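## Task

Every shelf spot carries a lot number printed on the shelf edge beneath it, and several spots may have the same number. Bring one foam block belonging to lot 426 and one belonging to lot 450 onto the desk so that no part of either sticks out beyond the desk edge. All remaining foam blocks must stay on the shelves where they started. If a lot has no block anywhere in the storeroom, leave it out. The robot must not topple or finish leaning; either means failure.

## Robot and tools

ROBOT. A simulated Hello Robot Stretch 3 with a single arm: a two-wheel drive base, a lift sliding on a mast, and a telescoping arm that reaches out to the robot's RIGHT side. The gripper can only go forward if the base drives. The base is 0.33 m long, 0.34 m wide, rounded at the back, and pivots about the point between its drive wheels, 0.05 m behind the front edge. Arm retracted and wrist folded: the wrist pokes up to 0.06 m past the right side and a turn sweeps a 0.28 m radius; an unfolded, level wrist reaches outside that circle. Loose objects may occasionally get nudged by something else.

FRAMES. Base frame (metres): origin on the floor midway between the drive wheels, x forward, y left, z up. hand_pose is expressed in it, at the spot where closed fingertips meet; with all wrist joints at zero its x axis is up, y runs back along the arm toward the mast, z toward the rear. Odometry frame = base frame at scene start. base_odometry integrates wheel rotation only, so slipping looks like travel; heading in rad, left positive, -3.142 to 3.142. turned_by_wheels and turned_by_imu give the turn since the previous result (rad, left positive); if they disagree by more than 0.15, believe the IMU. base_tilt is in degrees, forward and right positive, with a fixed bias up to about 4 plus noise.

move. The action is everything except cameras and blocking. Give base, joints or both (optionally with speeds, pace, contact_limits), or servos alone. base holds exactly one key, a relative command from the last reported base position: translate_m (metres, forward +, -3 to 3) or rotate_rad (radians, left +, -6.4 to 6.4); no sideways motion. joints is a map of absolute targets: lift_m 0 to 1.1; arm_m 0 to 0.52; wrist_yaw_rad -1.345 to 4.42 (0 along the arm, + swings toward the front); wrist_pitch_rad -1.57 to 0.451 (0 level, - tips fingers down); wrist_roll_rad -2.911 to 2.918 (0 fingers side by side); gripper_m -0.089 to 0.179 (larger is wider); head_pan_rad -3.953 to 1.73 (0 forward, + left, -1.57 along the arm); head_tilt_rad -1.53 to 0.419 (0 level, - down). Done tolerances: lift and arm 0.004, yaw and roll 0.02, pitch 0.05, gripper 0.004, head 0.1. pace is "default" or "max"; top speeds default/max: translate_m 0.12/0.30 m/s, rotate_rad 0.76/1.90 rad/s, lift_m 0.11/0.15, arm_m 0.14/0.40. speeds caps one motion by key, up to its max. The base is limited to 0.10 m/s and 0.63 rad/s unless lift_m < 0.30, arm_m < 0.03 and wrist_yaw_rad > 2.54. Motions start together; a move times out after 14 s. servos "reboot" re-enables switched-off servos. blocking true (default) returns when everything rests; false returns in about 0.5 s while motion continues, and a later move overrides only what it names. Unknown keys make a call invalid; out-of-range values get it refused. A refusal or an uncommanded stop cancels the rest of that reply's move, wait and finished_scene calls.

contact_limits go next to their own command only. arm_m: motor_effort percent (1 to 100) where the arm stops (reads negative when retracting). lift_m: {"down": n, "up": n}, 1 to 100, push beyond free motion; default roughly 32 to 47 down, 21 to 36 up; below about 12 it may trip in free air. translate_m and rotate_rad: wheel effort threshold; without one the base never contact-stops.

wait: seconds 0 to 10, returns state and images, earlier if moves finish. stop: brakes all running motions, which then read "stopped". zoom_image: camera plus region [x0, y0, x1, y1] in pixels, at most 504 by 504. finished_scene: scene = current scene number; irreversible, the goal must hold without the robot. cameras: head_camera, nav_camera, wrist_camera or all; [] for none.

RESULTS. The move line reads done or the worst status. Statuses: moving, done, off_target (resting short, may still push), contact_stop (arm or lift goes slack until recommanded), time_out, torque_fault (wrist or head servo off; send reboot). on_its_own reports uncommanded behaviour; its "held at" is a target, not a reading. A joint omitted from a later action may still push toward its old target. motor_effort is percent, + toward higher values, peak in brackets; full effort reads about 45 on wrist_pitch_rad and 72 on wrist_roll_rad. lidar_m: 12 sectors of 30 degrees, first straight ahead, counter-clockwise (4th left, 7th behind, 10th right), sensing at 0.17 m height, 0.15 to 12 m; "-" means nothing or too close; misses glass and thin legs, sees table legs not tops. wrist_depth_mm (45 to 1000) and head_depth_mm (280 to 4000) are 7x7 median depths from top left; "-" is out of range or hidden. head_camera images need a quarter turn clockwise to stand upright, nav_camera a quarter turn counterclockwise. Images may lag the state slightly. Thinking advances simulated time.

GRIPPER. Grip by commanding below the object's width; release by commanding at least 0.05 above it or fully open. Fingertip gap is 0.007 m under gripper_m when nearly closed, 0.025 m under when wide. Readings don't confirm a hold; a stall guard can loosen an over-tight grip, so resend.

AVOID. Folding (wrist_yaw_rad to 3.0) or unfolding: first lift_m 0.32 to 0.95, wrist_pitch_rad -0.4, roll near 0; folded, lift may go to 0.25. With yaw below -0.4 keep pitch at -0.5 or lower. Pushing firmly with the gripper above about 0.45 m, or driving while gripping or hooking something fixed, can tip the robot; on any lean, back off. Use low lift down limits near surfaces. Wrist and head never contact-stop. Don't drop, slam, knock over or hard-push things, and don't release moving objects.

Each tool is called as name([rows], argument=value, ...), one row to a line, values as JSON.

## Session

move(joints={"head_pan_rad": -1.57, "head_tilt_rad": -0.35}, pace="max", cameras=["head_camera","nav_camera"])

move(joints={"head_pan_rad": 0.3, "head_tilt_rad": -0.35}, pace="max", cameras=["head_camera","nav_camera"])

move(joints={"head_pan_rad": -3.3, "head_tilt_rad": -0.35}, pace="max", cameras=["head_camera","nav_camera"])

Scene clock: 2.07 s.
move: done
base_odometry: x=+0.000 y=+0.000 heading=+0.000
turned_by_wheels: +0.000
turned_by_imu: +0.000
base_tilt: forward=-0.3 right=-1.2
lidar_m: 0.84 0.77 0.78 0.96 1.17 1.16 1.57 1.48 1.13 1.38 3.09 1.31
head_depth_mm: 1511 1556 1604 1646 1212 940 1321 / 1648 1718 1768 1805 1209 1691 1478 / 1828 1909 1971 1988 1201 1737 1477 / 2038 2143 2252 1992 1337 1807 1458 / 2348 2468 2589 1932 2208 1859 1459 / 2725 2888 3077 2943 2579 1853 1445 / 2759 2859 3047 3158 2509 1847 1442
base_status: not commanded
joint_positions: lift_m=+0.306 arm_m=+0.001 wrist_yaw_rad=+2.853 wrist_pitch_rad=-0.337 wrist_roll_rad=+0.000 gripper_m=+0.037 head_pan_rad=-1.578 head_tilt_rad=-0.353
joint_status: all done
measured_speeds: translate_m=+0.000 rotate_rad=+0.000 lift_m=+0.000 arm_m=+0.000 wrist_yaw_rad=+0.000 wrist_pitch_rad=+0.000 wrist_roll_rad=+0.000 head_pan_rad=+0.024 head_tilt_rad=+0.000
motor_effort: left_wheel=-0.1(0.5) right_wheel=+0.2(1.2) lift_m=+26.5(27.3) arm_m=-11.3(11.3) wrist_yaw_rad=+0.3(2.2) wrist_pitch_rad=+2.1(2.2) wrist_roll_rad=+0.0(0.3) gripper_m=+0.2(1.0) head_pan_rad=+3.5(5.8) head_tilt_rad=-0.5(6.7)
hand_pose: x=+0.0453 y=+0.0786 z=+0.3376 quat_wxyz=(+0.218, +0.707, +0.017, +0.673) (m; base frame)
wrist_depth_mm: 133 - - - - - - / 136 - - - - - - / 144 - - - - - - / 156 186 868 868 832 - - / 169 180 733 670 666 684 660 / 574 193 126 565 129 573 571 / 503 205 315 495 482 490 490
pictures: head_camera (sideways), nav_camera (sideways)
camera_calibration:
head_camera: T_world_to_cam=[[-0.0440804, 0.296034, -0.95416, 1.25749], [0.997179, -0.0450482, -0.0600442, 0.0717181], [-0.0607583, -0.954115, -0.293213, 0.337593], [0, 0, 0, 1]] pos_world=[0.00442651, -0.0469267, 1.30314]
nav_camera: T_world_to_cam=[[0.0146536, -0.320886, 0.947004, -1.18954], [-0.999888, -0.00765141, 0.0128793, 0.0395419], [0.00311314, -0.947087, -0.320962, 0.370956], [0, 0, 0, 1]] pos_world=[0.0558135, -0.030076, 1.24505]

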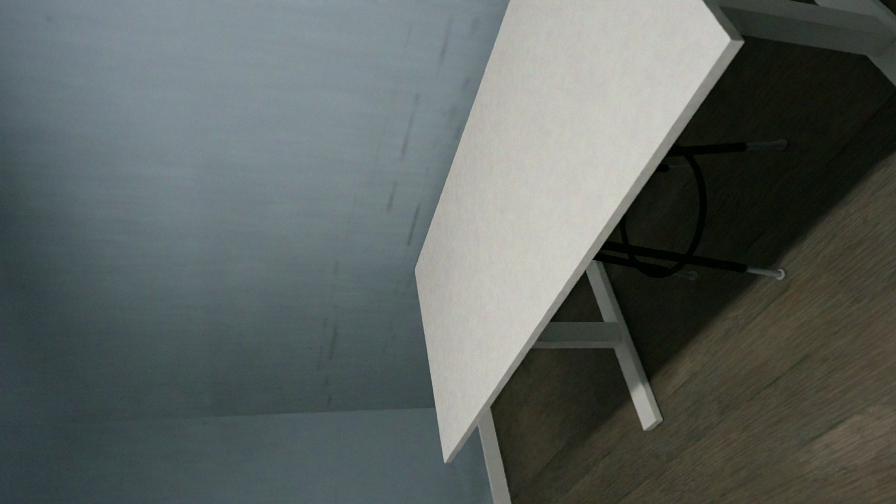

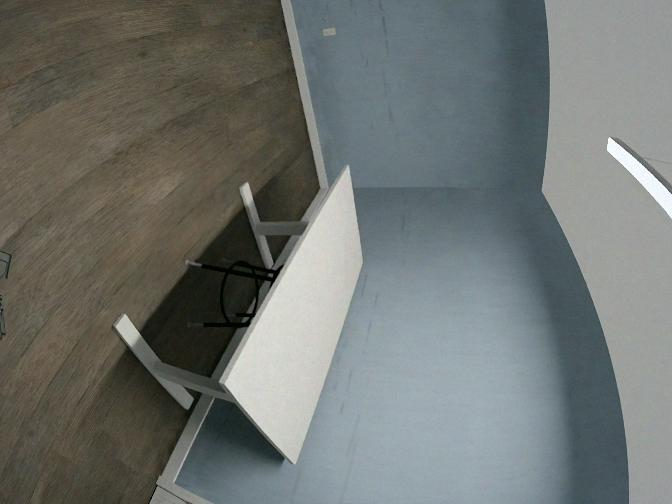

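Scene clock: 4.27 s.
move: done
base_odometry: x=+0.000 y=+0.000 heading=+0.000
turned_by_wheels: +0.000
turned_by_imu: +0.000
base_tilt: forward=-0.2 right=-1.2
lidar_m: 0.84 0.77 0.78 0.96 1.17 1.16 1.57 1.48 1.13 1.37 3.09 1.31
head_depth_mm: 778 831 896 959 1042 1143 1253 / 745 790 847 909 981 1067 1164 / 713 758 805 863 929 1006 1094 / 683 725 769 821 881 947 1026 / 663 700 744 791 848 909 977 / 634 668 706 750 798 852 918 / 611 642 677 717 760 811 869
base_status: not commanded
joint_positions: lift_m=+0.306 arm_m=+0.001 wrist_yaw_rad=+2.853 wrist_pitch_rad=-0.337 wrist_roll_rad=+0.000 gripper_m=+0.037 head_pan_rad=+0.308 head_tilt_rad=-0.353
joint_status: all done
measured_speeds: translate_m=+0.000 rotate_rad=+0.000 lift_m=+0.000 arm_m=+0.000 wrist_yaw_rad=+0.000 wrist_pitch_rad=+0.000 wrist_roll_rad=+0.000 head_pan_rad=-0.024 head_tilt_rad=+0.000
motor_effort: left_wheel=+0.0(0.8) right_wheel=+0.1(1.2) lift_m=+26.7(27.1) arm_m=-12.2(13.0) wrist_yaw_rad=-0.1(1.9) wrist_pitch_rad=+2.1(2.2) wrist_roll_rad=+0.0(0.3) gripper_m=+0.6(0.9) head_pan_rad=-3.0(5.5) head_tilt_rad=+4.5(5.1)
hand_pose: x=+0.0453 y=+0.0786 z=+0.3376 quat_wxyz=(+0.218, +0.707, +0.017, +0.673) (m; base frame)
wrist_depth_mm: 134 - - - - - - / 136 - - - - - - / 144 - - - - - - / 155 186 887 880 817 - - / 170 181 734 672 667 690 652 / 568 194 126 562 129 573 572 / 509 206 317 497 479 494 495
pictures: head_camera (sideways), nav_camera (sideways)
camera_calibration:
head_camera: T_world_to_cam=[[-0.267763, -0.133751, -0.954156, 1.25887], [-0.266478, 0.961968, -0.0600646, 0.0794655], [0.925901, 0.238178, -0.293221, 0.331517], [0, 0, 0, 1]] pos_world=[0.0513043, 0.012972, 1.30314]
nav_camera: T_world_to_cam=[[0.300512, 0.113481, 0.947003, -1.19129], [0.317514, -0.948166, 0.0128636, 0.0314779], [0.899376, 0.296821, -0.320967, 0.365465], [0, 0, 0, 1]] pos_world=[0.0193102, 0.0565565, 1.24505]

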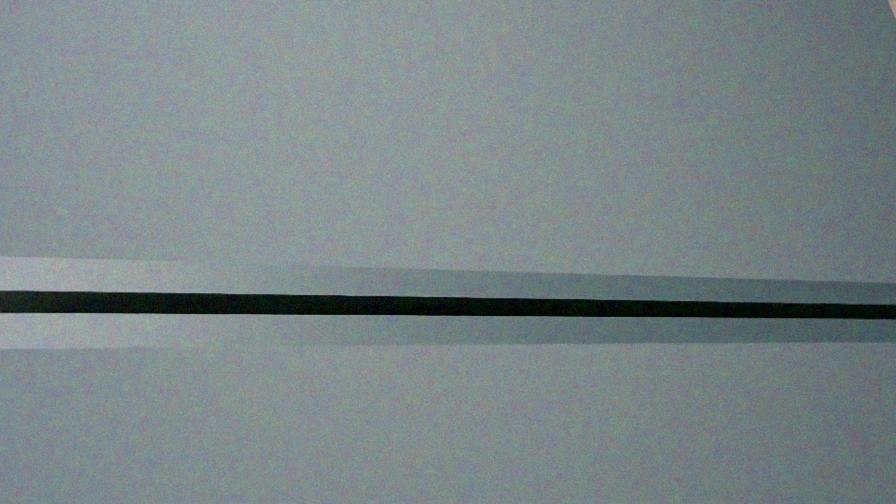

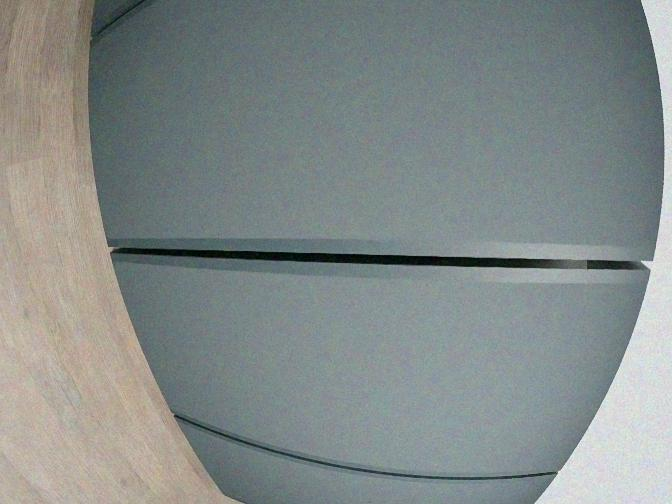

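Scene clock: 7.10 s.
move: done
base_odometry: x=+0.000 y=+0.000 heading=+0.000
turned_by_wheels: +0.000
turned_by_imu: +0.000
base_tilt: forward=-0.3 right=-1.1
lidar_m: 0.84 0.77 0.78 0.96 1.17 1.16 1.57 1.48 1.13 1.37 3.08 1.31
head_depth_mm: 1461 1485 1577 1605 1598 1671 1399 / 1548 1599 1697 1739 1576 1785 1447 / 1540 1611 1781 1895 1769 1790 1480 / 1403 1466 1558 1649 1738 1778 1477 / 1764 1870 1967 2078 2203 1889 1453 / 1602 1678 1765 1854 1976 1865 1454 / 1465 1527 1582 1660 1737 1788 1451
base_status: not commanded
joint_positions: lift_m=+0.306 arm_m=+0.001 wrist_yaw_rad=+2.853 wrist_pitch_rad=-0.337 wrist_roll_rad=+0.000 gripper_m=+0.037 head_pan_rad=-3.308 head_tilt_rad=-0.350
joint_status: all done
measured_speeds: translate_m=+0.000 rotate_rad=+0.000 lift_m=+0.000 arm_m=+0.000 wrist_yaw_rad=+0.000 wrist_pitch_rad=+0.000 wrist_roll_rad=+0.000 head_pan_rad=+0.024 head_tilt_rad=+0.000
motor_effort: left_wheel=+0.0(0.6) right_wheel=+0.9(1.5) lift_m=+26.6(27.4) arm_m=-12.8(12.9) wrist_yaw_rad=-0.6(2.2) wrist_pitch_rad=+2.1(2.1) wrist_roll_rad=+0.3(0.3) gripper_m=+0.4(1.2) head_pan_rad=+2.6(5.1) head_tilt_rad=+4.7(10.4)
hand_pose: x=+0.0453 y=+0.0786 z=+0.3376 quat_wxyz=(+0.218, +0.707, +0.017, +0.673) (m; base frame)
wrist_depth_mm: 133 - - - - - - / 137 - - - - - - / 144 - - - - - - / 156 186 891 873 828 - - / 169 181 713 669 672 681 666 / 577 193 126 560 129 581 575 / 502 204 313 497 482 493 495
pictures: head_camera (sideways), nav_camera (sideways)
camera_calibration:
head_camera: T_world_to_cam=[[0.296505, -0.00294275, -0.955027, 1.25661], [-0.202724, -0.9774, -0.0599277, 0.0788665], [-0.933267, 0.211376, -0.290401, 0.339262], [0, 0, 0, 1]] pos_world=[-0.0399821, 0.00907026, 1.30335]
nav_camera: T_world_to_cam=[[-0.316416, 0.0359163, 0.94794, -1.18877], [0.150919, 0.988462, 0.0129241, 0.032431], [-0.936538, 0.147152, -0.318186, 0.373065], [0, 0, 0, 1]] pos_world=[-0.03165, -0.0442578, 1.24517]

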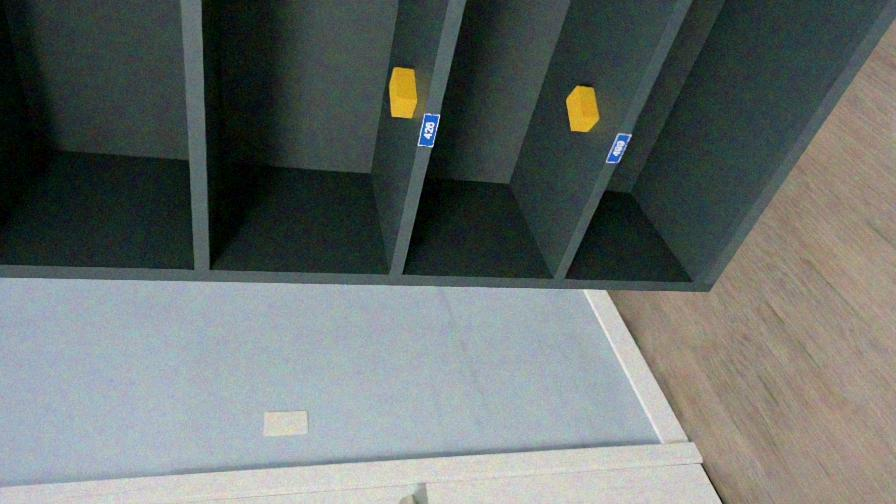

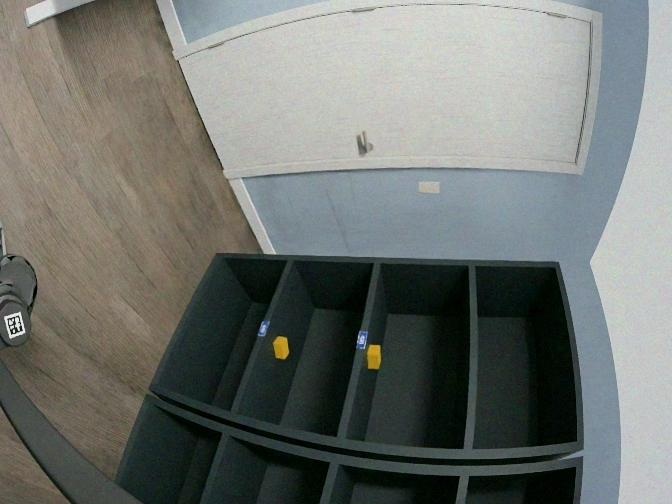

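zoom_image(camera="head_camera", region=[350, 30, 650, 200])

move(joints={"head_pan_rad": -3.95, "head_tilt_rad": -0.35}, pace="max", cameras=["head_camera","nav_camera"])

zoom_image(camera="head_camera", region=[350, 0, 650, 250])

zoom_image(camera="head_camera", region=[350, 250, 650, 500])

Scaled by 1.680 from the camera's 896x504 image, which has a finer 1280x720 frame.

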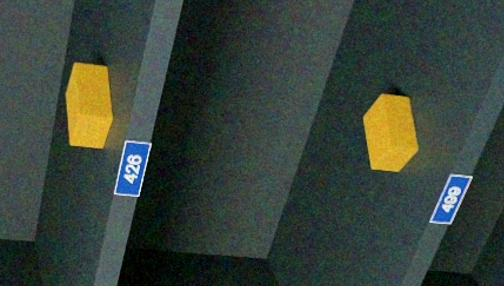

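Scene clock: 15.60 s.
move: done
base_odometry: x=+0.000 y=+0.000 heading=+0.000
turned_by_wheels: +0.000
turned_by_imu: +0.000
base_tilt: forward=-0.2 right=-1.3
lidar_m: 0.84 0.77 0.78 0.96 1.18 1.17 1.57 1.48 1.13 1.38 3.09 1.31
head_depth_mm: - - - - - - - / - - - - - - - / 1372 1413 1527 1353 - - - / 1351 1405 1513 1446 1556 1700 1418 / 1005 1045 1113 1183 1263 1363 1415 / 1389 1450 1562 1646 1537 1738 1438 / 1406 1464 1573 1658 1533 1735 1434
base_status: not commanded
joint_positions: lift_m=+0.306 arm_m=+0.001 wrist_yaw_rad=+2.853 wrist_pitch_rad=-0.337 wrist_roll_rad=+0.000 gripper_m=+0.037 head_pan_rad=-3.964 head_tilt_rad=-0.350
joint_status: all done
measured_speeds: all 0
motor_effort: left_wheel=+0.0(0.5) right_wheel=+0.7(1.0) lift_m=+26.8(26.9) arm_m=-12.2(12.7) wrist_yaw_rad=+0.1(1.5) wrist_pitch_rad=+2.0(2.1) wrist_roll_rad=+0.1(0.3) gripper_m=+0.8(1.0) head_pan_rad=-0.8(4.4) head_tilt_rad=+4.8(7.1)
hand_pose: x=+0.0453 y=+0.0786 z=+0.3376 quat_wxyz=(+0.218, +0.707, +0.017, +0.673) (m; base frame)
wrist_depth_mm: 133 - - - - - - / 136 - - - - - - / 145 - - - - - - / 155 186 880 862 828 - - / 169 180 727 670 664 679 658 / 571 193 126 560 129 570 573 / 505 205 314 498 481 494 492
pictures: head_camera (sideways), nav_camera (sideways)
camera_calibration:
head_camera: T_world_to_cam=[[0.233202, -0.182987, -0.955056, 1.25704], [-0.75648, -0.651265, -0.059934, 0.0823188], [-0.611027, 0.736458, -0.290302, 0.337138], [0, 0, 0, 1]] pos_world=[-0.0248714, 0.0353447, 1.30335]
nav_camera: T_world_to_cam=[[-0.228818, 0.221201, 0.948004, -1.18937], [0.722157, 0.691609, 0.01293, 0.0289096], [-0.652788, 0.687566, -0.317995, 0.371114], [0, 0, 0, 1]] pos_world=[-0.0507676, -0.0120695, 1.24517]

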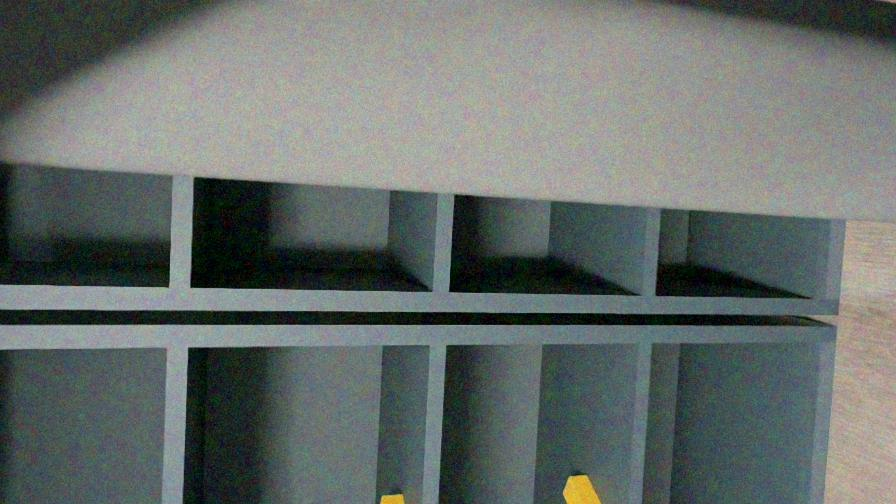

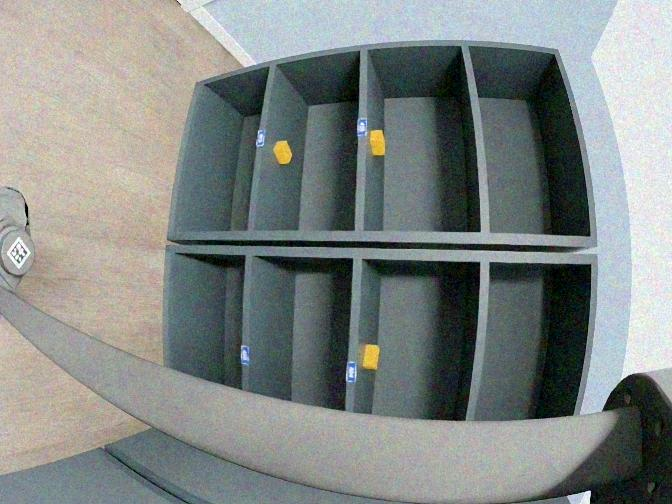

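Scaled by 1.680 from the camera's 896x504 image, which has a finer 1280x720 frame.

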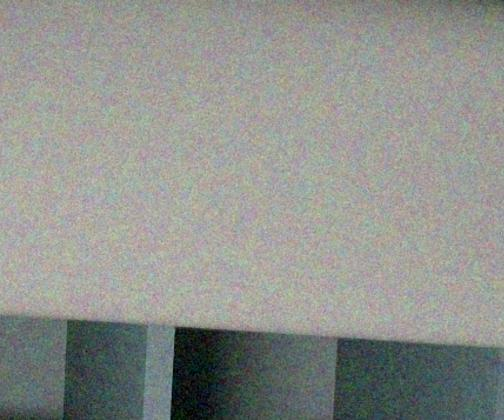

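Scaled by 1.680 from the camera's 896x504 image, which has a finer 1280x720 frame.

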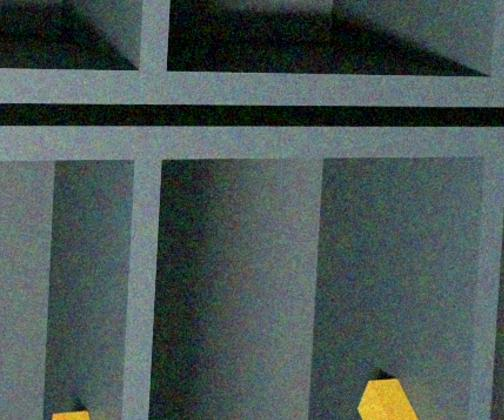

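zoom_image(camera="nav_camera", region=[220, 320, 400, 400])

move(joints={"head_pan_rad": 1.72, "head_tilt_rad": -0.35}, pace="max", cameras=["head_camera","nav_camera"])

Scaled by 2.800 from the camera's 672x504 image, which has a finer 792x594 frame.

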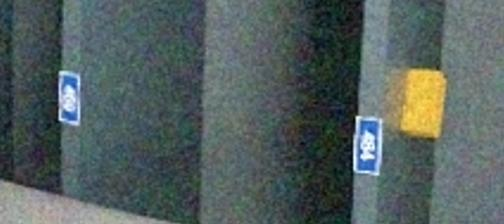

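Scene clock: 23.63 s.
move: done
base_odometry: x=+0.000 y=+0.000 heading=+0.000
turned_by_wheels: +0.000
turned_by_imu: +0.000
base_tilt: forward=-0.2 right=-1.3
lidar_m: 0.85 0.77 0.78 0.96 1.17 1.16 1.57 1.48 1.13 1.38 3.08 1.31
head_depth_mm: 918 942 961 998 1031 1047 1087 / 1049 1082 1111 1144 1182 1231 1275 / 1166 1224 1276 1351 1423 1474 1425 / 1338 1375 1461 1472 1509 1633 1469 / 1455 1520 1631 1709 1550 1762 1457 / 1426 1465 1566 - - - - / - - - - - - -
base_status: not commanded
joint_positions: lift_m=+0.306 arm_m=+0.001 wrist_yaw_rad=+2.853 wrist_pitch_rad=-0.337 wrist_roll_rad=+0.000 gripper_m=+0.037 head_pan_rad=+1.790 head_tilt_rad=-0.350
joint_status: all done
joint sent to its limit — head_pan_rad, upper limit.
measured_speeds: all 0
motor_effort: left_wheel=-0.4(0.7) right_wheel=+0.1(1.0) lift_m=+26.0(27.0) arm_m=-11.7(12.6) wrist_yaw_rad=-0.5(1.4) wrist_pitch_rad=+2.1(2.1) wrist_roll_rad=+0.1(0.3) gripper_m=+0.8(1.1) head_pan_rad=+26.4(39.6) head_tilt_rad=+4.1(9.1)
hand_pose: x=+0.0453 y=+0.0786 z=+0.3376 quat_wxyz=(+0.218, +0.707, +0.017, +0.673) (m; base frame)
wrist_depth_mm: 134 - - - - - - / 136 - - - - - - / 144 - - - - - - / 156 186 879 867 835 - - / 169 180 722 670 672 689 661 / 574 193 126 565 129 570 570 / 508 205 315 498 485 493 493
pictures: head_camera (sideways), nav_camera (sideways)
camera_calibration:
head_camera: T_world_to_cam=[[0.108861, -0.275612, -0.955085, 1.25782], [-0.98181, -0.180162, -0.0599169, 0.0836197], [-0.155556, 0.944235, -0.290212, 0.334281], [0, 0, 0, 1]] pos_world=[-0.00282897, 0.0460955, 1.30335]
nav_camera: T_world_to_cam=[[-0.0857656, 0.306462, 0.948011, -1.19027], [0.97257, 0.232251, 0.0129083, 0.0274442], [-0.21622, 0.923115, -0.317975, 0.368366], [0, 0, 0, 1]] pos_world=[-0.0491276, 0.0183545, 1.24517]

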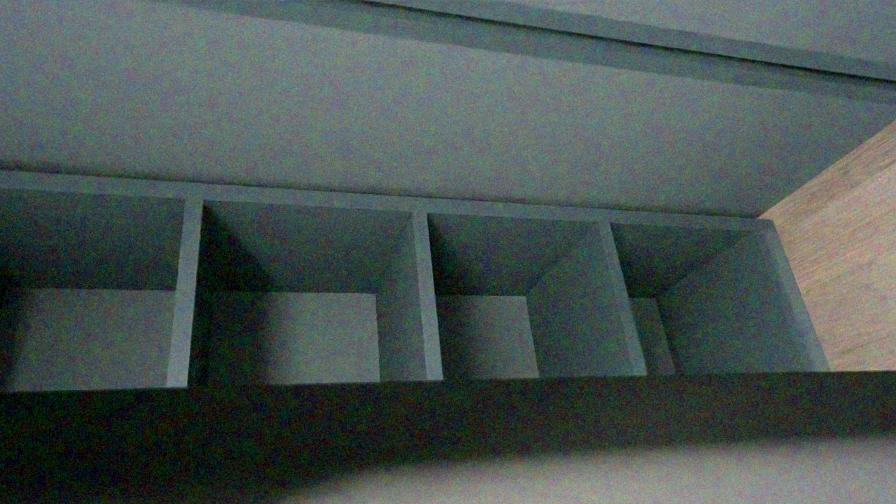

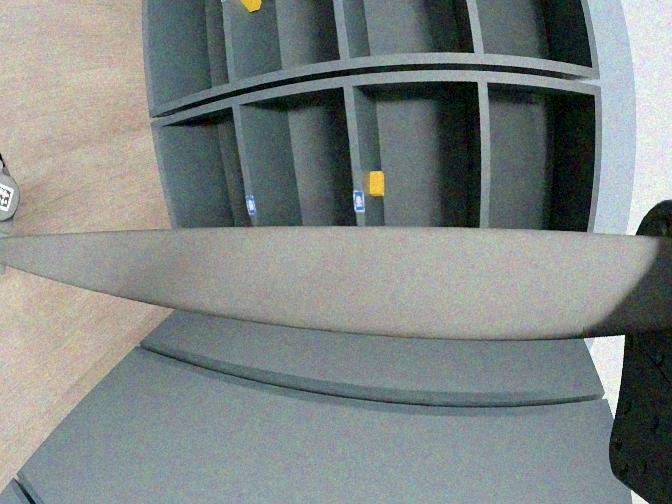

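move(base={"rotate_rad": -0.184}, joints={"head_pan_rad": -1.57, "head_tilt_rad": -0.3}, pace="max", cameras=[])

move(base={"translate_m": -0.977}, pace="max", cameras=[])

move(base={"rotate_rad": -2.335}, pace="max", cameras=["head_camera","nav_camera"])

Scene clock: 72.00 s.
move: done
base_odometry: x=+0.000 y=+0.000 heading=-0.184
turned_by_wheels: -0.184
turned_by_imu: -0.181
base_tilt: forward=-0.3 right=-1.2
lidar_m: 0.93 0.78 0.77 0.86 1.35 1.16 1.57 1.50 1.13 1.15 2.01 1.78
head_depth_mm: 1378 1420 1465 1515 1358 1628 1567 / 1468 1519 1577 1633 1341 1019 1338 / 1594 1647 1706 1782 1334 1001 1546 / 1716 1803 1884 1927 1317 1549 1540 / 1876 1968 2068 2110 1302 1922 1530 / 2088 2185 2291 2313 1390 1901 1514 / 2325 2460 2583 2618 2031 1979 1509
base_status: done
joint_positions: lift_m=+0.306 arm_m=+0.001 wrist_yaw_rad=+2.853 wrist_pitch_rad=-0.337 wrist_roll_rad=+0.000 gripper_m=+0.037 head_pan_rad=-1.578 head_tilt_rad=-0.300
joint_status: all done
measured_speeds: translate_m=+0.000 rotate_rad=+0.000 lift_m=+0.000 arm_m=+0.000 wrist_yaw_rad=+0.000 wrist_pitch_rad=+0.000 wrist_roll_rad=+0.000 head_pan_rad=+0.024 head_tilt_rad=+0.000
motor_effort: left_wheel=+7.7(11.5) right_wheel=-9.9(13.0) lift_m=+25.9(26.9) arm_m=-12.8(12.9) wrist_yaw_rad=-1.1(1.6) wrist_pitch_rad=+2.0(2.1) wrist_roll_rad=+0.1(0.4) gripper_m=+0.1(0.9) head_pan_rad=+3.5(4.9) head_tilt_rad=+4.6(9.1)
hand_pose: x=+0.0453 y=+0.0786 z=+0.3376 quat_wxyz=(+0.218, +0.707, +0.017, +0.673) (m; base frame)
wrist_depth_mm: 133 - - - - - - / 136 - - - - - - / 145 - - - - - - / 155 186 869 872 814 781 693 / 170 181 728 673 659 683 685 / 579 193 126 560 129 568 576 / 502 206 314 504 481 492 493
pictures: none
No camera images: "cameras" was empty.

Scene clock: 82.73 s.
move: done
base_odometry: x=-0.961 y=+0.178 heading=-0.183
turned_by_wheels: +0.000
turned_by_imu: -0.001
base_tilt: forward=-0.3 right=-1.3
lidar_m: 1.70 1.41 1.41 0.59 0.73 0.88 0.60 0.86 0.86 0.96 1.26 3.82
head_depth_mm: 773 801 827 853 884 917 950 / 832 861 890 923 964 999 1036 / 896 933 969 1008 1049 1100 1144 / 1004 1019 1045 1093 1153 1204 1269 / 1095 1142 1198 1263 1318 1390 1431 / 1207 1277 1330 1409 1471 1581 1514 / 1349 1422 1515 1609 1571 1785 1482
base_status: done
joint_positions: lift_m=+0.306 arm_m=+0.001 wrist_yaw_rad=+2.853 wrist_pitch_rad=-0.337 wrist_roll_rad=+0.000 gripper_m=+0.037 head_pan_rad=-1.570 head_tilt_rad=-0.300
joint_status: not commanded
measured_speeds: all 0
motor_effort: left_wheel=-0.9(9.8) right_wheel=-11.1(15.4) lift_m=+25.7(27.3) arm_m=-9.7(12.8) wrist_yaw_rad=-0.7(2.2) wrist_pitch_rad=+2.1(2.2) wrist_roll_rad=+0.1(0.3) gripper_m=+0.5(1.1) head_pan_rad=+2.9(4.4) head_tilt_rad=+1.0(5.2)
hand_pose: x=+0.0453 y=+0.0786 z=+0.3376 quat_wxyz=(+0.218, +0.707, +0.017, +0.673) (m; base frame)
wrist_depth_mm: 134 - - - - - - / 136 - - - - - - / 145 158 - - - - - / 155 167 803 865 862 848 848 / 167 179 676 660 660 685 682 / - 193 126 556 128 580 571 / 479 206 315 496 485 495 491
pictures: none
No camera images: "cameras" was empty.

Scene clock: 87.37 s.
move: done
base_odometry: x=-0.961 y=+0.178 heading=-2.518
turned_by_wheels: -2.335
turned_by_imu: -2.297
base_tilt: forward=-0.3 right=-1.3
lidar_m: 0.85 0.88 1.21 2.03 2.05 1.48 1.41 0.64 0.59 0.88 0.62 0.60
head_depth_mm: 350 627 829 874 734 505 900 / 348 642 823 865 731 501 899 / 350 656 821 866 722 497 891 / 353 673 817 860 715 494 888 / 342 692 812 855 710 491 881 / 340 712 807 853 703 488 876 / 339 736 806 847 696 485 870
base_status: done
joint_positions: lift_m=+0.306 arm_m=+0.001 wrist_yaw_rad=+2.853 wrist_pitch_rad=-0.337 wrist_roll_rad=+0.000 gripper_m=+0.037 head_pan_rad=-1.570 head_tilt_rad=-0.300
joint_status: not commanded
measured_speeds: all 0
motor_effort: left_wheel=+8.2(12.1) right_wheel=-9.4(13.8) lift_m=+26.0(27.3) arm_m=-11.8(13.1) wrist_yaw_rad=+0.7(1.7) wrist_pitch_rad=+2.1(2.2) wrist_roll_rad=+0.1(0.4) gripper_m=+0.3(0.9) head_pan_rad=+3.3(3.9) head_tilt_rad=-1.1(2.1)
hand_pose: x=+0.0453 y=+0.0786 z=+0.3376 quat_wxyz=(+0.218, +0.707, +0.017, +0.673) (m; base frame)
wrist_depth_mm: 134 - - - - - - / 136 - - - - - - / 145 - - - - - - / 155 186 867 874 868 852 814 / 169 181 725 662 665 687 673 / 571 193 126 562 128 571 574 / 507 206 314 501 487 493 493
pictures: head_camera (sideways), nav_camera (sideways)
camera_calibration:
head_camera: T_world_to_cam=[[-0.0465056, 0.244335, -0.968575, 1.27638], [0.997521, -0.0399098, -0.0579632, 0.0689867], [-0.0528181, -0.968869, -0.241873, 0.270717], [0, 0, 0, 1]] pos_world=[0.0048418, -0.046821, 1.30574]
nav_camera: T_world_to_cam=[[0.0173011, -0.269761, 0.962772, -1.21023], [-0.99979, -0.0152574, 0.0136913, 0.0384781], [0.010996, -0.962806, -0.269968, 0.304498], [0, 0, 0, 1]] pos_world=[0.05606, -0.0327123, 1.24685]

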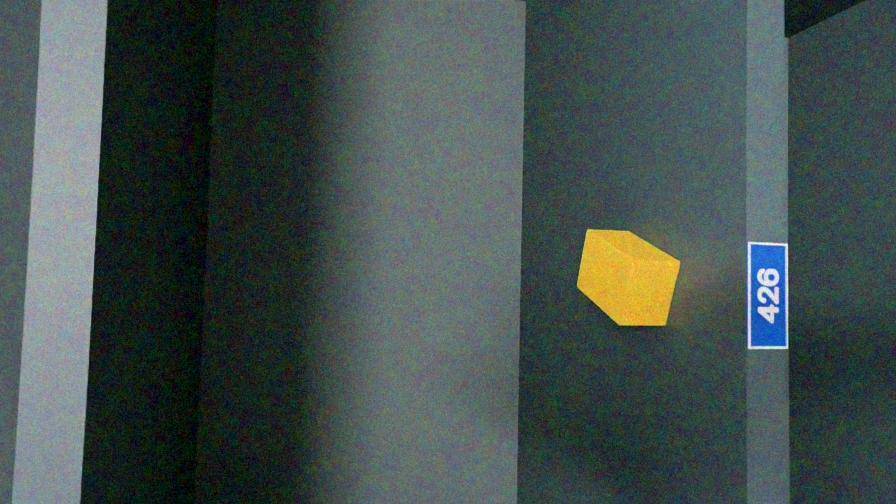

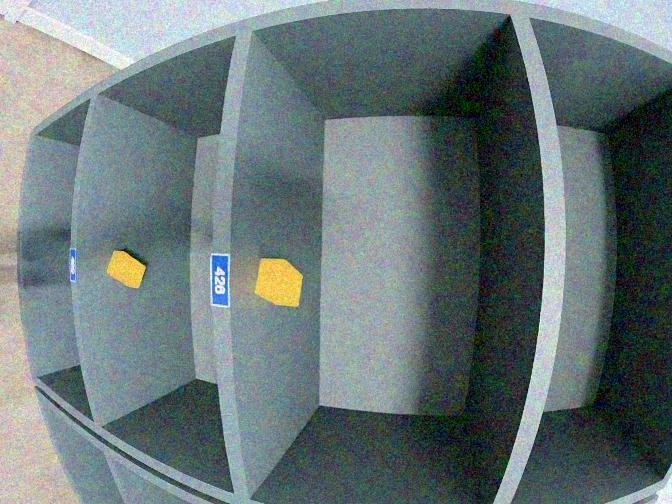

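zoom_image(camera="head_camera", region=[550, 200, 710, 350])

Scaled by 3.150 from the camera's 896x504 image, which has a finer 1280x720 frame.

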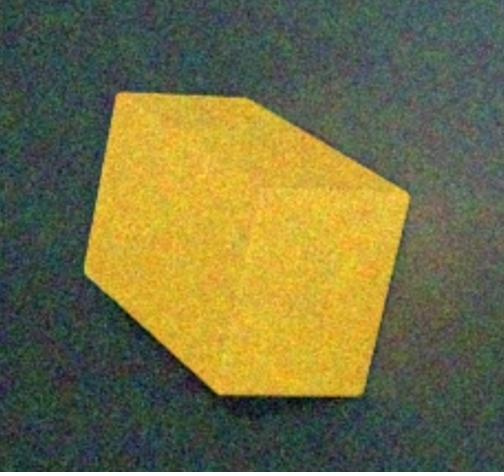

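move(base={"translate_m": 0.088}, joints={"lift_m": 0.69, "wrist_pitch_rad": -0.4}, cameras=[])

move(joints={"wrist_yaw_rad": -0.37, "wrist_pitch_rad": -0.42}, cameras=[])

move(joints={"wrist_pitch_rad": -0.55, "gripper_m": 0.179, "lift_m": 1.1, "head_tilt_rad": -0.4})

Scene clock: 120.47 s.
move: done
base_odometry: x=-1.032 y=+0.127 heading=-2.518
turned_by_wheels: +0.000
turned_by_imu: +0.000
base_tilt: forward=-0.2 right=-1.3
lidar_m: 0.77 0.79 1.05 1.24 2.18 1.56 1.50 0.65 0.68 0.87 0.54 0.83
head_depth_mm: 348 626 827 870 735 505 903 / 346 639 822 867 730 500 898 / 349 656 814 861 723 498 894 / 341 673 816 859 716 494 889 / 340 690 809 850 710 491 882 / 338 712 806 845 703 488 879 / 338 735 801 845 698 484 879
base_status: done
joint_positions: lift_m=+0.690 arm_m=+0.001 wrist_yaw_rad=+2.853 wrist_pitch_rad=-0.413 wrist_roll_rad=+0.000 gripper_m=+0.037 head_pan_rad=-1.570 head_tilt_rad=-0.300
joint_status: all done
measured_speeds: all 0
motor_effort: left_wheel=+8.0(12.7) right_wheel=+3.5(7.5) lift_m=+29.2(33.2) arm_m=-11.5(12.7) wrist_yaw_rad=-0.7(2.1) wrist_pitch_rad=+2.0(3.7) wrist_roll_rad=+0.2(0.3) gripper_m=+0.6(0.9) head_pan_rad=+2.8(3.1) head_tilt_rad=-1.9(2.9)
hand_pose: x=+0.0428 y=+0.0702 z=+0.7039 quat_wxyz=(+0.243, +0.705, +0.044, +0.664) (m; base frame)
wrist_depth_mm: 133 - - - - - - / 138 - - - - - - / 150 - - - - - - / 164 182 - - - - - / - 191 - - - - - / - 208 126 962 129 991 - / 879 866 825 855 834 848 839
pictures: none
No camera images: "cameras" was empty.

Scene clock: 123.10 s.
move: done
base_odometry: x=-1.032 y=+0.127 heading=-2.518
turned_by_wheels: +0.000
turned_by_imu: +0.000
base_tilt: forward=-0.3 right=-1.2
lidar_m: 0.77 0.80 1.05 1.24 2.18 1.56 1.50 0.65 0.68 0.87 0.54 0.82
head_depth_mm: 348 627 827 869 735 505 898 / 346 640 820 866 729 501 893 / 349 656 818 860 721 498 891 / 341 672 811 857 716 493 887 / 339 690 813 850 710 490 883 / 338 709 808 846 704 488 880 / 337 733 803 840 693 485 876
base_status: not commanded
joint_positions: lift_m=+0.690 arm_m=+0.001 wrist_yaw_rad=-0.367 wrist_pitch_rad=-0.432 wrist_roll_rad=+0.000 gripper_m=+0.037 head_pan_rad=-1.570 head_tilt_rad=-0.300
joint_status: all done
measured_speeds: all 0
motor_effort: left_wheel=+7.9(8.4) right_wheel=+3.3(4.1) lift_m=+25.8(29.8) arm_m=-11.1(12.0) wrist_yaw_rad=-2.9(6.0) wrist_pitch_rad=+1.6(4.4) wrist_roll_rad=+0.1(0.3) gripper_m=-0.2(1.1) head_pan_rad=+2.2(2.9) head_tilt_rad=-2.6(3.8)
hand_pose: x=-0.1014 y=-0.3533 z=+0.6996 quat_wxyz=(+0.652, +0.023, -0.706, -0.275) (m; base frame)
wrist_depth_mm: - - - - 681 - - / - - - - 726 - - / - - - - - - - / - - - - - - - / - - - 149 152 - - / - - 126 - 126 - - / - - 129 - - - 799
pictures: none
No camera images: "cameras" was empty.

Scene clock: 127.63 s.
move: done
base_odometry: x=-1.032 y=+0.127 heading=-2.518
turned_by_wheels: +0.000
turned_by_imu: +0.000
base_tilt: forward=-0.3 right=-1.2
lidar_m: 0.76 0.80 1.04 1.24 2.18 1.56 1.49 0.65 0.69 0.87 0.54 0.82
head_depth_mm: 442 770 - - - - - / 448 769 - - - - - / 456 763 - - - - - / 465 769 823 849 615 - - / 473 765 819 855 580 483 808 / 483 761 813 848 574 932 824 / 495 760 811 842 571 931 821
base_status: not commanded
joint_positions: lift_m=+1.099 arm_m=+0.001 wrist_yaw_rad=-0.367 wrist_pitch_rad=-0.560 wrist_roll_rad=+0.000 gripper_m=+0.179 head_pan_rad=-1.570 head_tilt_rad=-0.403
joint_status: all done
joint sent to its limit — lift_m, upper limit.
measured_speeds: all 0
motor_effort: left_wheel=+7.5(8.4) right_wheel=+3.7(4.2) lift_m=+29.4(33.0) arm_m=-10.6(11.6) wrist_yaw_rad=-2.8(4.2) wrist_pitch_rad=+1.5(4.2) wrist_roll_rad=+0.1(0.3) gripper_m=+0.9(83.1) head_pan_rad=+1.8(2.8) head_tilt_rad=+4.3(6.3)
hand_pose: x=-0.0949 y=-0.3361 z=+1.0807 quat_wxyz=(+0.633, +0.069, -0.703, -0.317) (m; base frame)
wrist_depth_mm: - - - - - - - / - - - - - - - / - - 329 - - - - / - - - - - - - / - 142 285 299 - - - / - 140 - - - 707 - / - - - - - - 105
pictures: head_camera (sideways), nav_camera (sideways), wrist_camera
camera_calibration:
head_camera: T_world_to_cam=[[-0.0465736, 0.342631, -0.938315, 1.23686], [0.997517, -0.0337165, -0.0618239, 0.0740024], [-0.0528195, -0.938865, -0.340211, 0.398628], [0, 0, 0, 1]] pos_world=[0.00484159, -0.0470344, 1.30076]
nav_camera: T_world_to_cam=[[0.0174034, -0.36736, 0.929916, -1.16727], [-0.999788, -0.0166217, 0.0121447, 0.0404986], [0.0109953, -0.92993, -0.367572, 0.431498], [0, 0, 0, 1]] pos_world=[0.05606, -0.0268713, 1.24357]
wrist_camera: T_world_to_cam=[[-0.944176, 0.328043, -0.0303264, 0.0601781], [0.247262, 0.64481, -0.723244, 1.05433], [-0.2177, -0.690368, -0.689926, 0.659054], [0, 0, 0, 1]] pos_world=[-0.0604011, -0.244595, 1.21906]

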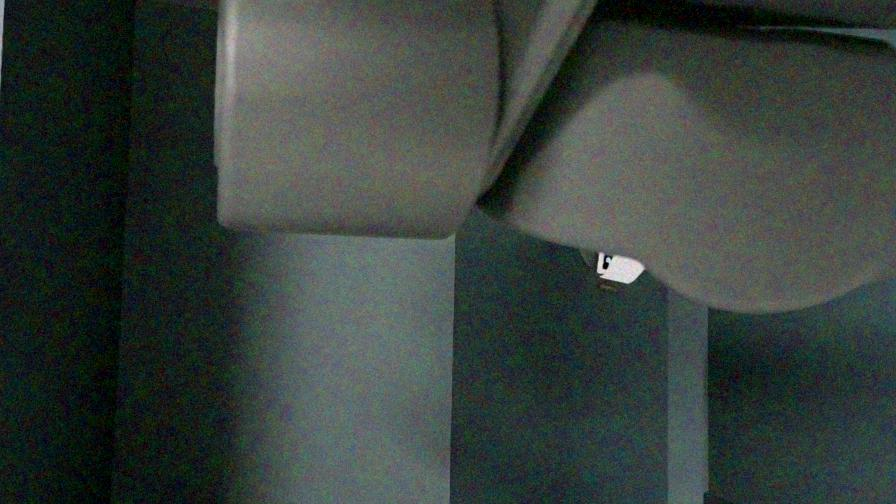

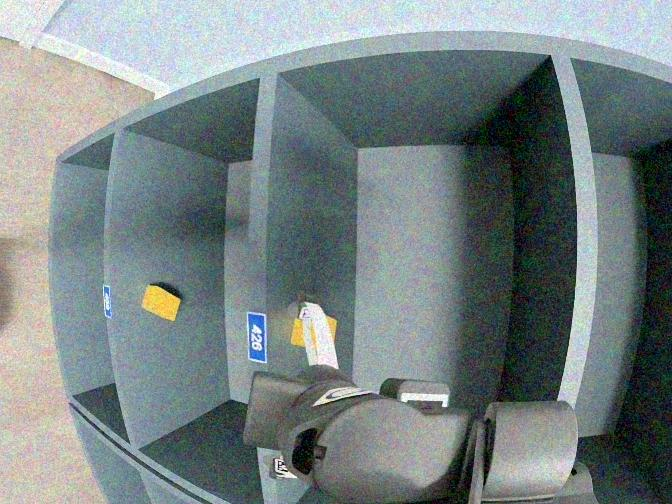

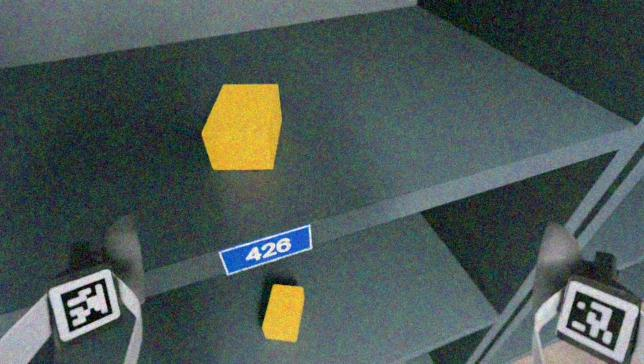

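move(joints={"arm_m": 0.23}, cameras=["wrist_camera"])

Scene clock: 142.37 s.
move: done
base_odometry: x=-1.032 y=+0.127 heading=-2.518
turned_by_wheels: +0.000
turned_by_imu: +0.000
base_tilt: forward=-0.3 right=-1.3
lidar_m: 0.77 0.79 1.05 1.23 2.18 1.56 1.50 0.65 0.69 0.87 0.54 0.83
head_depth_mm: 436 764 842 876 575 498 849 / 442 323 295 760 596 494 847 / 449 754 298 363 539 492 840 / 458 762 315 367 584 486 835 / 467 764 819 850 583 483 830 / 477 761 814 846 579 479 828 / 487 759 812 842 573 476 823
base_status: not commanded
joint_positions: lift_m=+1.099 arm_m=+0.230 wrist_yaw_rad=-0.367 wrist_pitch_rad=-0.561 wrist_roll_rad=+0.000 gripper_m=+0.179 head_pan_rad=-1.570 head_tilt_rad=-0.400
joint_status: all done
measured_speeds: all 0
motor_effort: left_wheel=+7.9(8.3) right_wheel=+3.3(4.1) lift_m=+24.1(25.7) arm_m=+13.1(14.4) wrist_yaw_rad=-2.1(4.1) wrist_pitch_rad=+1.5(1.7) wrist_roll_rad=-0.2(0.4) gripper_m=+0.8(1.2) head_pan_rad=+1.1(2.0) head_tilt_rad=+4.3(5.4)
hand_pose: x=-0.0949 y=-0.5655 z=+1.0807 quat_wxyz=(+0.633, +0.069, -0.703, -0.317) (m; base frame)
wrist_depth_mm: 325 - - - - 504 - / - - - - - - - / - - - - - - - / - - - - - - - / - 142 - - - - - / - 126 - 194 - - - / - - 179 178 - - 105
pictures: wrist_camera
camera_calibration:
wrist_camera: T_world_to_cam=[[-0.944128, 0.328176, -0.0303718, 0.135458], [0.247444, 0.644956, -0.723052, 1.20212], [-0.217699, -0.690169, -0.690126, 0.501], [0, 0, 0, 1]] pos_world=[-0.0605012, -0.473995, 1.21906]

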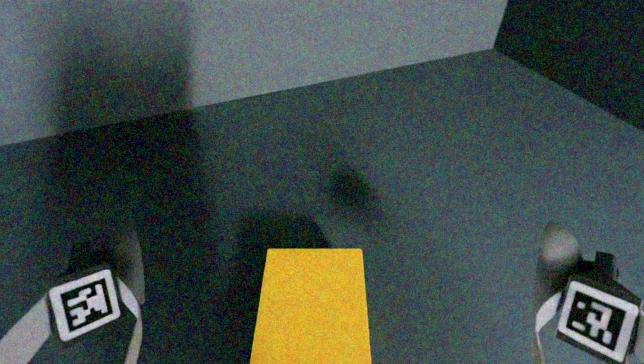

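move(base={"translate_m": 0.014}, cameras=[])

move(joints={"lift_m": 1.03}, contact_limits={"lift_m": {"down": 14}}, speeds={"lift_m": 0.05}, cameras=["wrist_camera"])

Scene clock: 168.23 s.
move: done
base_odometry: x=-1.043 y=+0.119 heading=-2.518
turned_by_wheels: +0.000
turned_by_imu: +0.000
base_tilt: forward=-0.3 right=-1.2
lidar_m: 0.75 0.78 1.03 1.23 2.20 1.58 1.51 0.66 0.70 0.87 0.53 0.81
head_depth_mm: 436 765 841 876 574 497 850 / 442 322 295 759 570 493 844 / 449 752 299 362 539 490 839 / 458 761 316 367 586 487 834 / 467 765 820 853 582 483 830 / 477 761 813 844 578 480 826 / 488 759 807 844 574 478 824
base_status: done
joint_positions: lift_m=+1.099 arm_m=+0.230 wrist_yaw_rad=-0.367 wrist_pitch_rad=-0.561 wrist_roll_rad=+0.000 gripper_m=+0.179 head_pan_rad=-1.570 head_tilt_rad=-0.400
joint_status: not commanded
measured_speeds: all 0
motor_effort: left_wheel=+7.4(10.8) right_wheel=+5.7(8.6) lift_m=+23.3(24.2) arm_m=+11.9(12.6) wrist_yaw_rad=-3.1(3.8) wrist_pitch_rad=+1.5(1.6) wrist_roll_rad=+0.0(0.3) gripper_m=+1.0(1.0) head_pan_rad=+1.1(1.6) head_tilt_rad=+3.7(4.2)
hand_pose: x=-0.0949 y=-0.5655 z=+1.0807 quat_wxyz=(+0.633, +0.069, -0.703, -0.317) (m; base frame)
wrist_depth_mm: 326 - - - - 517 - / - - - - - - - / - - - - - - - / - - - - - - - / - 143 - - - - - / - 126 - 195 - - - / - - - 179 178 - 105
pictures: none
No camera images: "cameras" was empty.

Scene clock: 170.13 s.
move: done
base_odometry: x=-1.043 y=+0.119 heading=-2.518
turned_by_wheels: +0.000
turned_by_imu: +0.000
base_tilt: forward=-0.4 right=-1.2
lidar_m: 0.75 0.78 1.03 1.24 2.21 1.57 1.51 0.66 0.70 0.87 0.53 0.81
head_depth_mm: 436 777 824 764 573 497 848 / 441 772 799 317 540 494 844 / 450 772 799 314 384 490 838 / 457 770 813 336 393 486 836 / 466 766 815 848 583 483 830 / 477 762 812 847 578 480 829 / 487 759 809 839 573 477 824
base_status: not commanded
joint_positions: lift_m=+1.030 arm_m=+0.230 wrist_yaw_rad=-0.367 wrist_pitch_rad=-0.561 wrist_roll_rad=+0.000 gripper_m=+0.179 head_pan_rad=-1.570 head_tilt_rad=-0.400
joint_status: all done
measured_speeds: all 0
motor_effort: left_wheel=+7.7(7.9) right_wheel=+5.5(6.3) lift_m=+24.3(27.1) arm_m=+11.6(12.5) wrist_yaw_rad=-2.5(4.4) wrist_pitch_rad=+1.6(1.6) wrist_roll_rad=-0.1(0.3) gripper_m=+0.9(1.1) head_pan_rad=+1.1(1.5) head_tilt_rad=+3.4(4.2)
contact_limits: lift_m down 14 (down: maximum 72; up: maximum 65)
hand_pose: x=-0.0949 y=-0.5655 z=+1.0120 quat_wxyz=(+0.633, +0.069, -0.703, -0.317) (m; base frame)
wrist_depth_mm: 325 - - - - - - / - - - - - - - / - - - - - - - / - - - 164 162 - - / - 143 - 141 144 - - / - 140 167 125 127 168 - / 151 155 154 114 116 153 107
pictures: wrist_camera
camera_calibration:
wrist_camera: T_world_to_cam=[[-0.94412, 0.3282, -0.0303472, 0.133359], [0.247474, 0.64505, -0.722957, 1.15246], [-0.217699, -0.690069, -0.690226, 0.45382], [0, 0, 0, 1]] pos_world=[-0.0605012, -0.473996, 1.15046]

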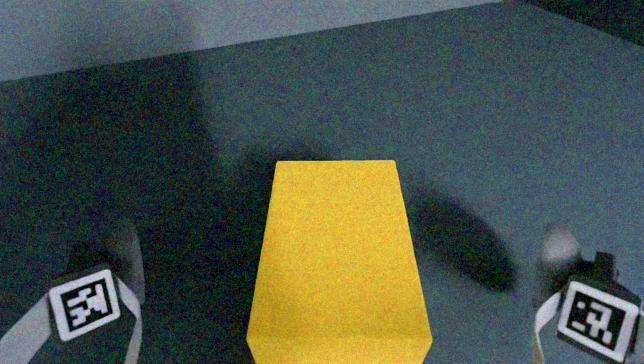

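move(joints={"lift_m": 1.04}, cameras=[])

move(joints={"gripper_m": 0.035}, cameras=["wrist_camera"])

move(joints={"lift_m": 1.1}, cameras=["wrist_camera"])

Scene clock: 178.87 s.
move: done
base_odometry: x=-1.043 y=+0.119 heading=-2.518
turned_by_wheels: +0.000
turned_by_imu: +0.000
base_tilt: forward=-0.3 right=-1.2
lidar_m: 0.75 0.78 1.03 1.23 2.20 1.58 1.51 0.66 0.70 0.87 0.53 0.81
head_depth_mm: 436 777 816 818 573 498 850 / 443 775 342 312 540 493 842 / 450 770 320 306 511 490 840 / 459 765 806 332 509 486 833 / 467 764 816 849 582 483 831 / 476 762 812 846 576 480 827 / 487 759 811 843 574 477 823
base_status: not commanded
joint_positions: lift_m=+1.040 arm_m=+0.230 wrist_yaw_rad=-0.367 wrist_pitch_rad=-0.561 wrist_roll_rad=+0.000 gripper_m=+0.179 head_pan_rad=-1.570 head_tilt_rad=-0.400
joint_status: all done
measured_speeds: all 0
motor_effort: left_wheel=+7.5(7.7) right_wheel=+5.5(6.1) lift_m=+29.3(31.9) arm_m=+11.2(11.4) wrist_yaw_rad=-3.1(4.1) wrist_pitch_rad=+1.6(1.6) wrist_roll_rad=+0.0(0.3) gripper_m=+1.1(1.2) head_pan_rad=+0.6(1.1) head_tilt_rad=+2.7(3.1)
hand_pose: x=-0.0949 y=-0.5655 z=+1.0220 quat_wxyz=(+0.633, +0.069, -0.703, -0.317) (m; base frame)
wrist_depth_mm: 327 - - - - - - / - - - - - - - / - - - - - - - / - - - 172 - - - / - 142 - 154 153 - - / - 126 - 135 - - - / 118 164 163 121 126 163 105
pictures: none
No camera images: "cameras" was empty.

Scene clock: 180.83 s.
move: done
base_odometry: x=-1.043 y=+0.119 heading=-2.518
turned_by_wheels: +0.000
turned_by_imu: +0.000
base_tilt: forward=-0.3 right=-1.3
lidar_m: 0.75 0.78 1.03 1.23 2.21 1.58 1.51 0.66 0.70 0.87 0.53 0.81
head_depth_mm: 436 778 817 818 601 497 852 / 442 775 341 314 542 494 847 / 450 770 320 305 511 490 839 / 457 766 809 332 509 486 835 / 467 763 818 853 582 483 830 / 477 761 812 845 578 481 827 / 488 760 811 842 572 477 823
base_status: not commanded
joint_positions: lift_m=+1.040 arm_m=+0.230 wrist_yaw_rad=-0.368 wrist_pitch_rad=-0.561 wrist_roll_rad=+0.000 gripper_m=+0.036 head_pan_rad=-1.570 head_tilt_rad=-0.400
joint_status: all done
measured_speeds: all 0
motor_effort: left_wheel=+7.4(7.9) right_wheel=+5.7(6.1) lift_m=+28.5(30.2) arm_m=+10.5(11.2) wrist_yaw_rad=-2.4(4.1) wrist_pitch_rad=+1.5(1.7) wrist_roll_rad=+0.1(0.3) gripper_m=-9.4(82.2) head_pan_rad=+0.7(1.1) head_tilt_rad=+2.1(3.7)
hand_pose: x=-0.0950 y=-0.5654 z=+1.0220 quat_wxyz=(+0.632, +0.068, -0.703, -0.317) (m; base frame)
wrist_depth_mm: 326 - - - - - - / - - - - - - - / - - - - - - - / - - - 173 - - - / - - 155 154 149 - - / - - 129 135 126 - - / 168 99 163 121 123 160 166
pictures: wrist_camera
camera_calibration:
wrist_camera: T_world_to_cam=[[-0.943952, 0.328689, -0.0302985, 0.133815], [0.247771, 0.644921, -0.722971, 1.1596], [-0.218093, -0.689957, -0.690214, 0.460806], [0, 0, 0, 1]] pos_world=[-0.060501, -0.473896, 1.16046]

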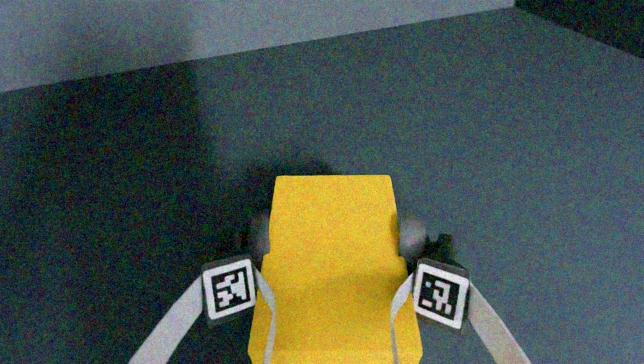

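Scene clock: 182.20 s.
move: done
base_odometry: x=-1.043 y=+0.119 heading=-2.518
turned_by_wheels: +0.000
turned_by_imu: +0.000
base_tilt: forward=-0.4 right=-1.1
lidar_m: 0.75 0.78 1.03 1.23 2.20 1.58 1.51 0.66 0.70 0.87 0.53 0.81
head_depth_mm: 436 763 842 877 602 497 847 / 442 323 296 813 597 493 845 / 450 750 299 362 539 490 838 / 458 760 316 367 588 487 835 / 466 764 815 854 583 483 831 / 475 761 810 851 577 481 828 / 488 759 813 841 572 477 826
base_status: not commanded
joint_positions: lift_m=+1.099 arm_m=+0.230 wrist_yaw_rad=-0.368 wrist_pitch_rad=-0.563 wrist_roll_rad=+0.000 gripper_m=+0.035 head_pan_rad=-1.570 head_tilt_rad=-0.400
joint_status: all done
joint sent to its limit — lift_m, upper limit.
measured_speeds: all 0
motor_effort: left_wheel=+7.3(7.7) right_wheel=+5.1(5.8) lift_m=+29.9(32.3) arm_m=+10.3(10.8) wrist_yaw_rad=-2.1(3.9) wrist_pitch_rad=+1.9(2.0) wrist_roll_rad=-0.1(0.3) gripper_m=-9.3(10.1) head_pan_rad=+0.0(0.8) head_tilt_rad=+2.5(3.0)
hand_pose: x=-0.0948 y=-0.5651 z=+1.0802 quat_wxyz=(+0.632, +0.069, -0.703, -0.318) (m; base frame)
wrist_depth_mm: 324 - - - - 517 - / - - - - - - - / - - - - - - - / - - - 173 - - - / - - 155 154 149 - - / - - 129 135 126 - - / - 99 - 122 121 - -
pictures: wrist_camera
camera_calibration:
wrist_camera: T_world_to_cam=[[-0.943916, 0.328782, -0.0304067, 0.135762], [0.248339, 0.646233, -0.721602, 1.20081], [-0.2176, -0.688683, -0.69164, 0.503484], [0, 0, 0, 1]] pos_world=[-0.060502, -0.473898, 1.21887]

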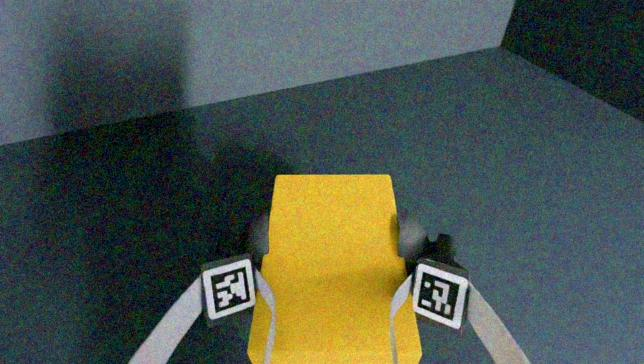

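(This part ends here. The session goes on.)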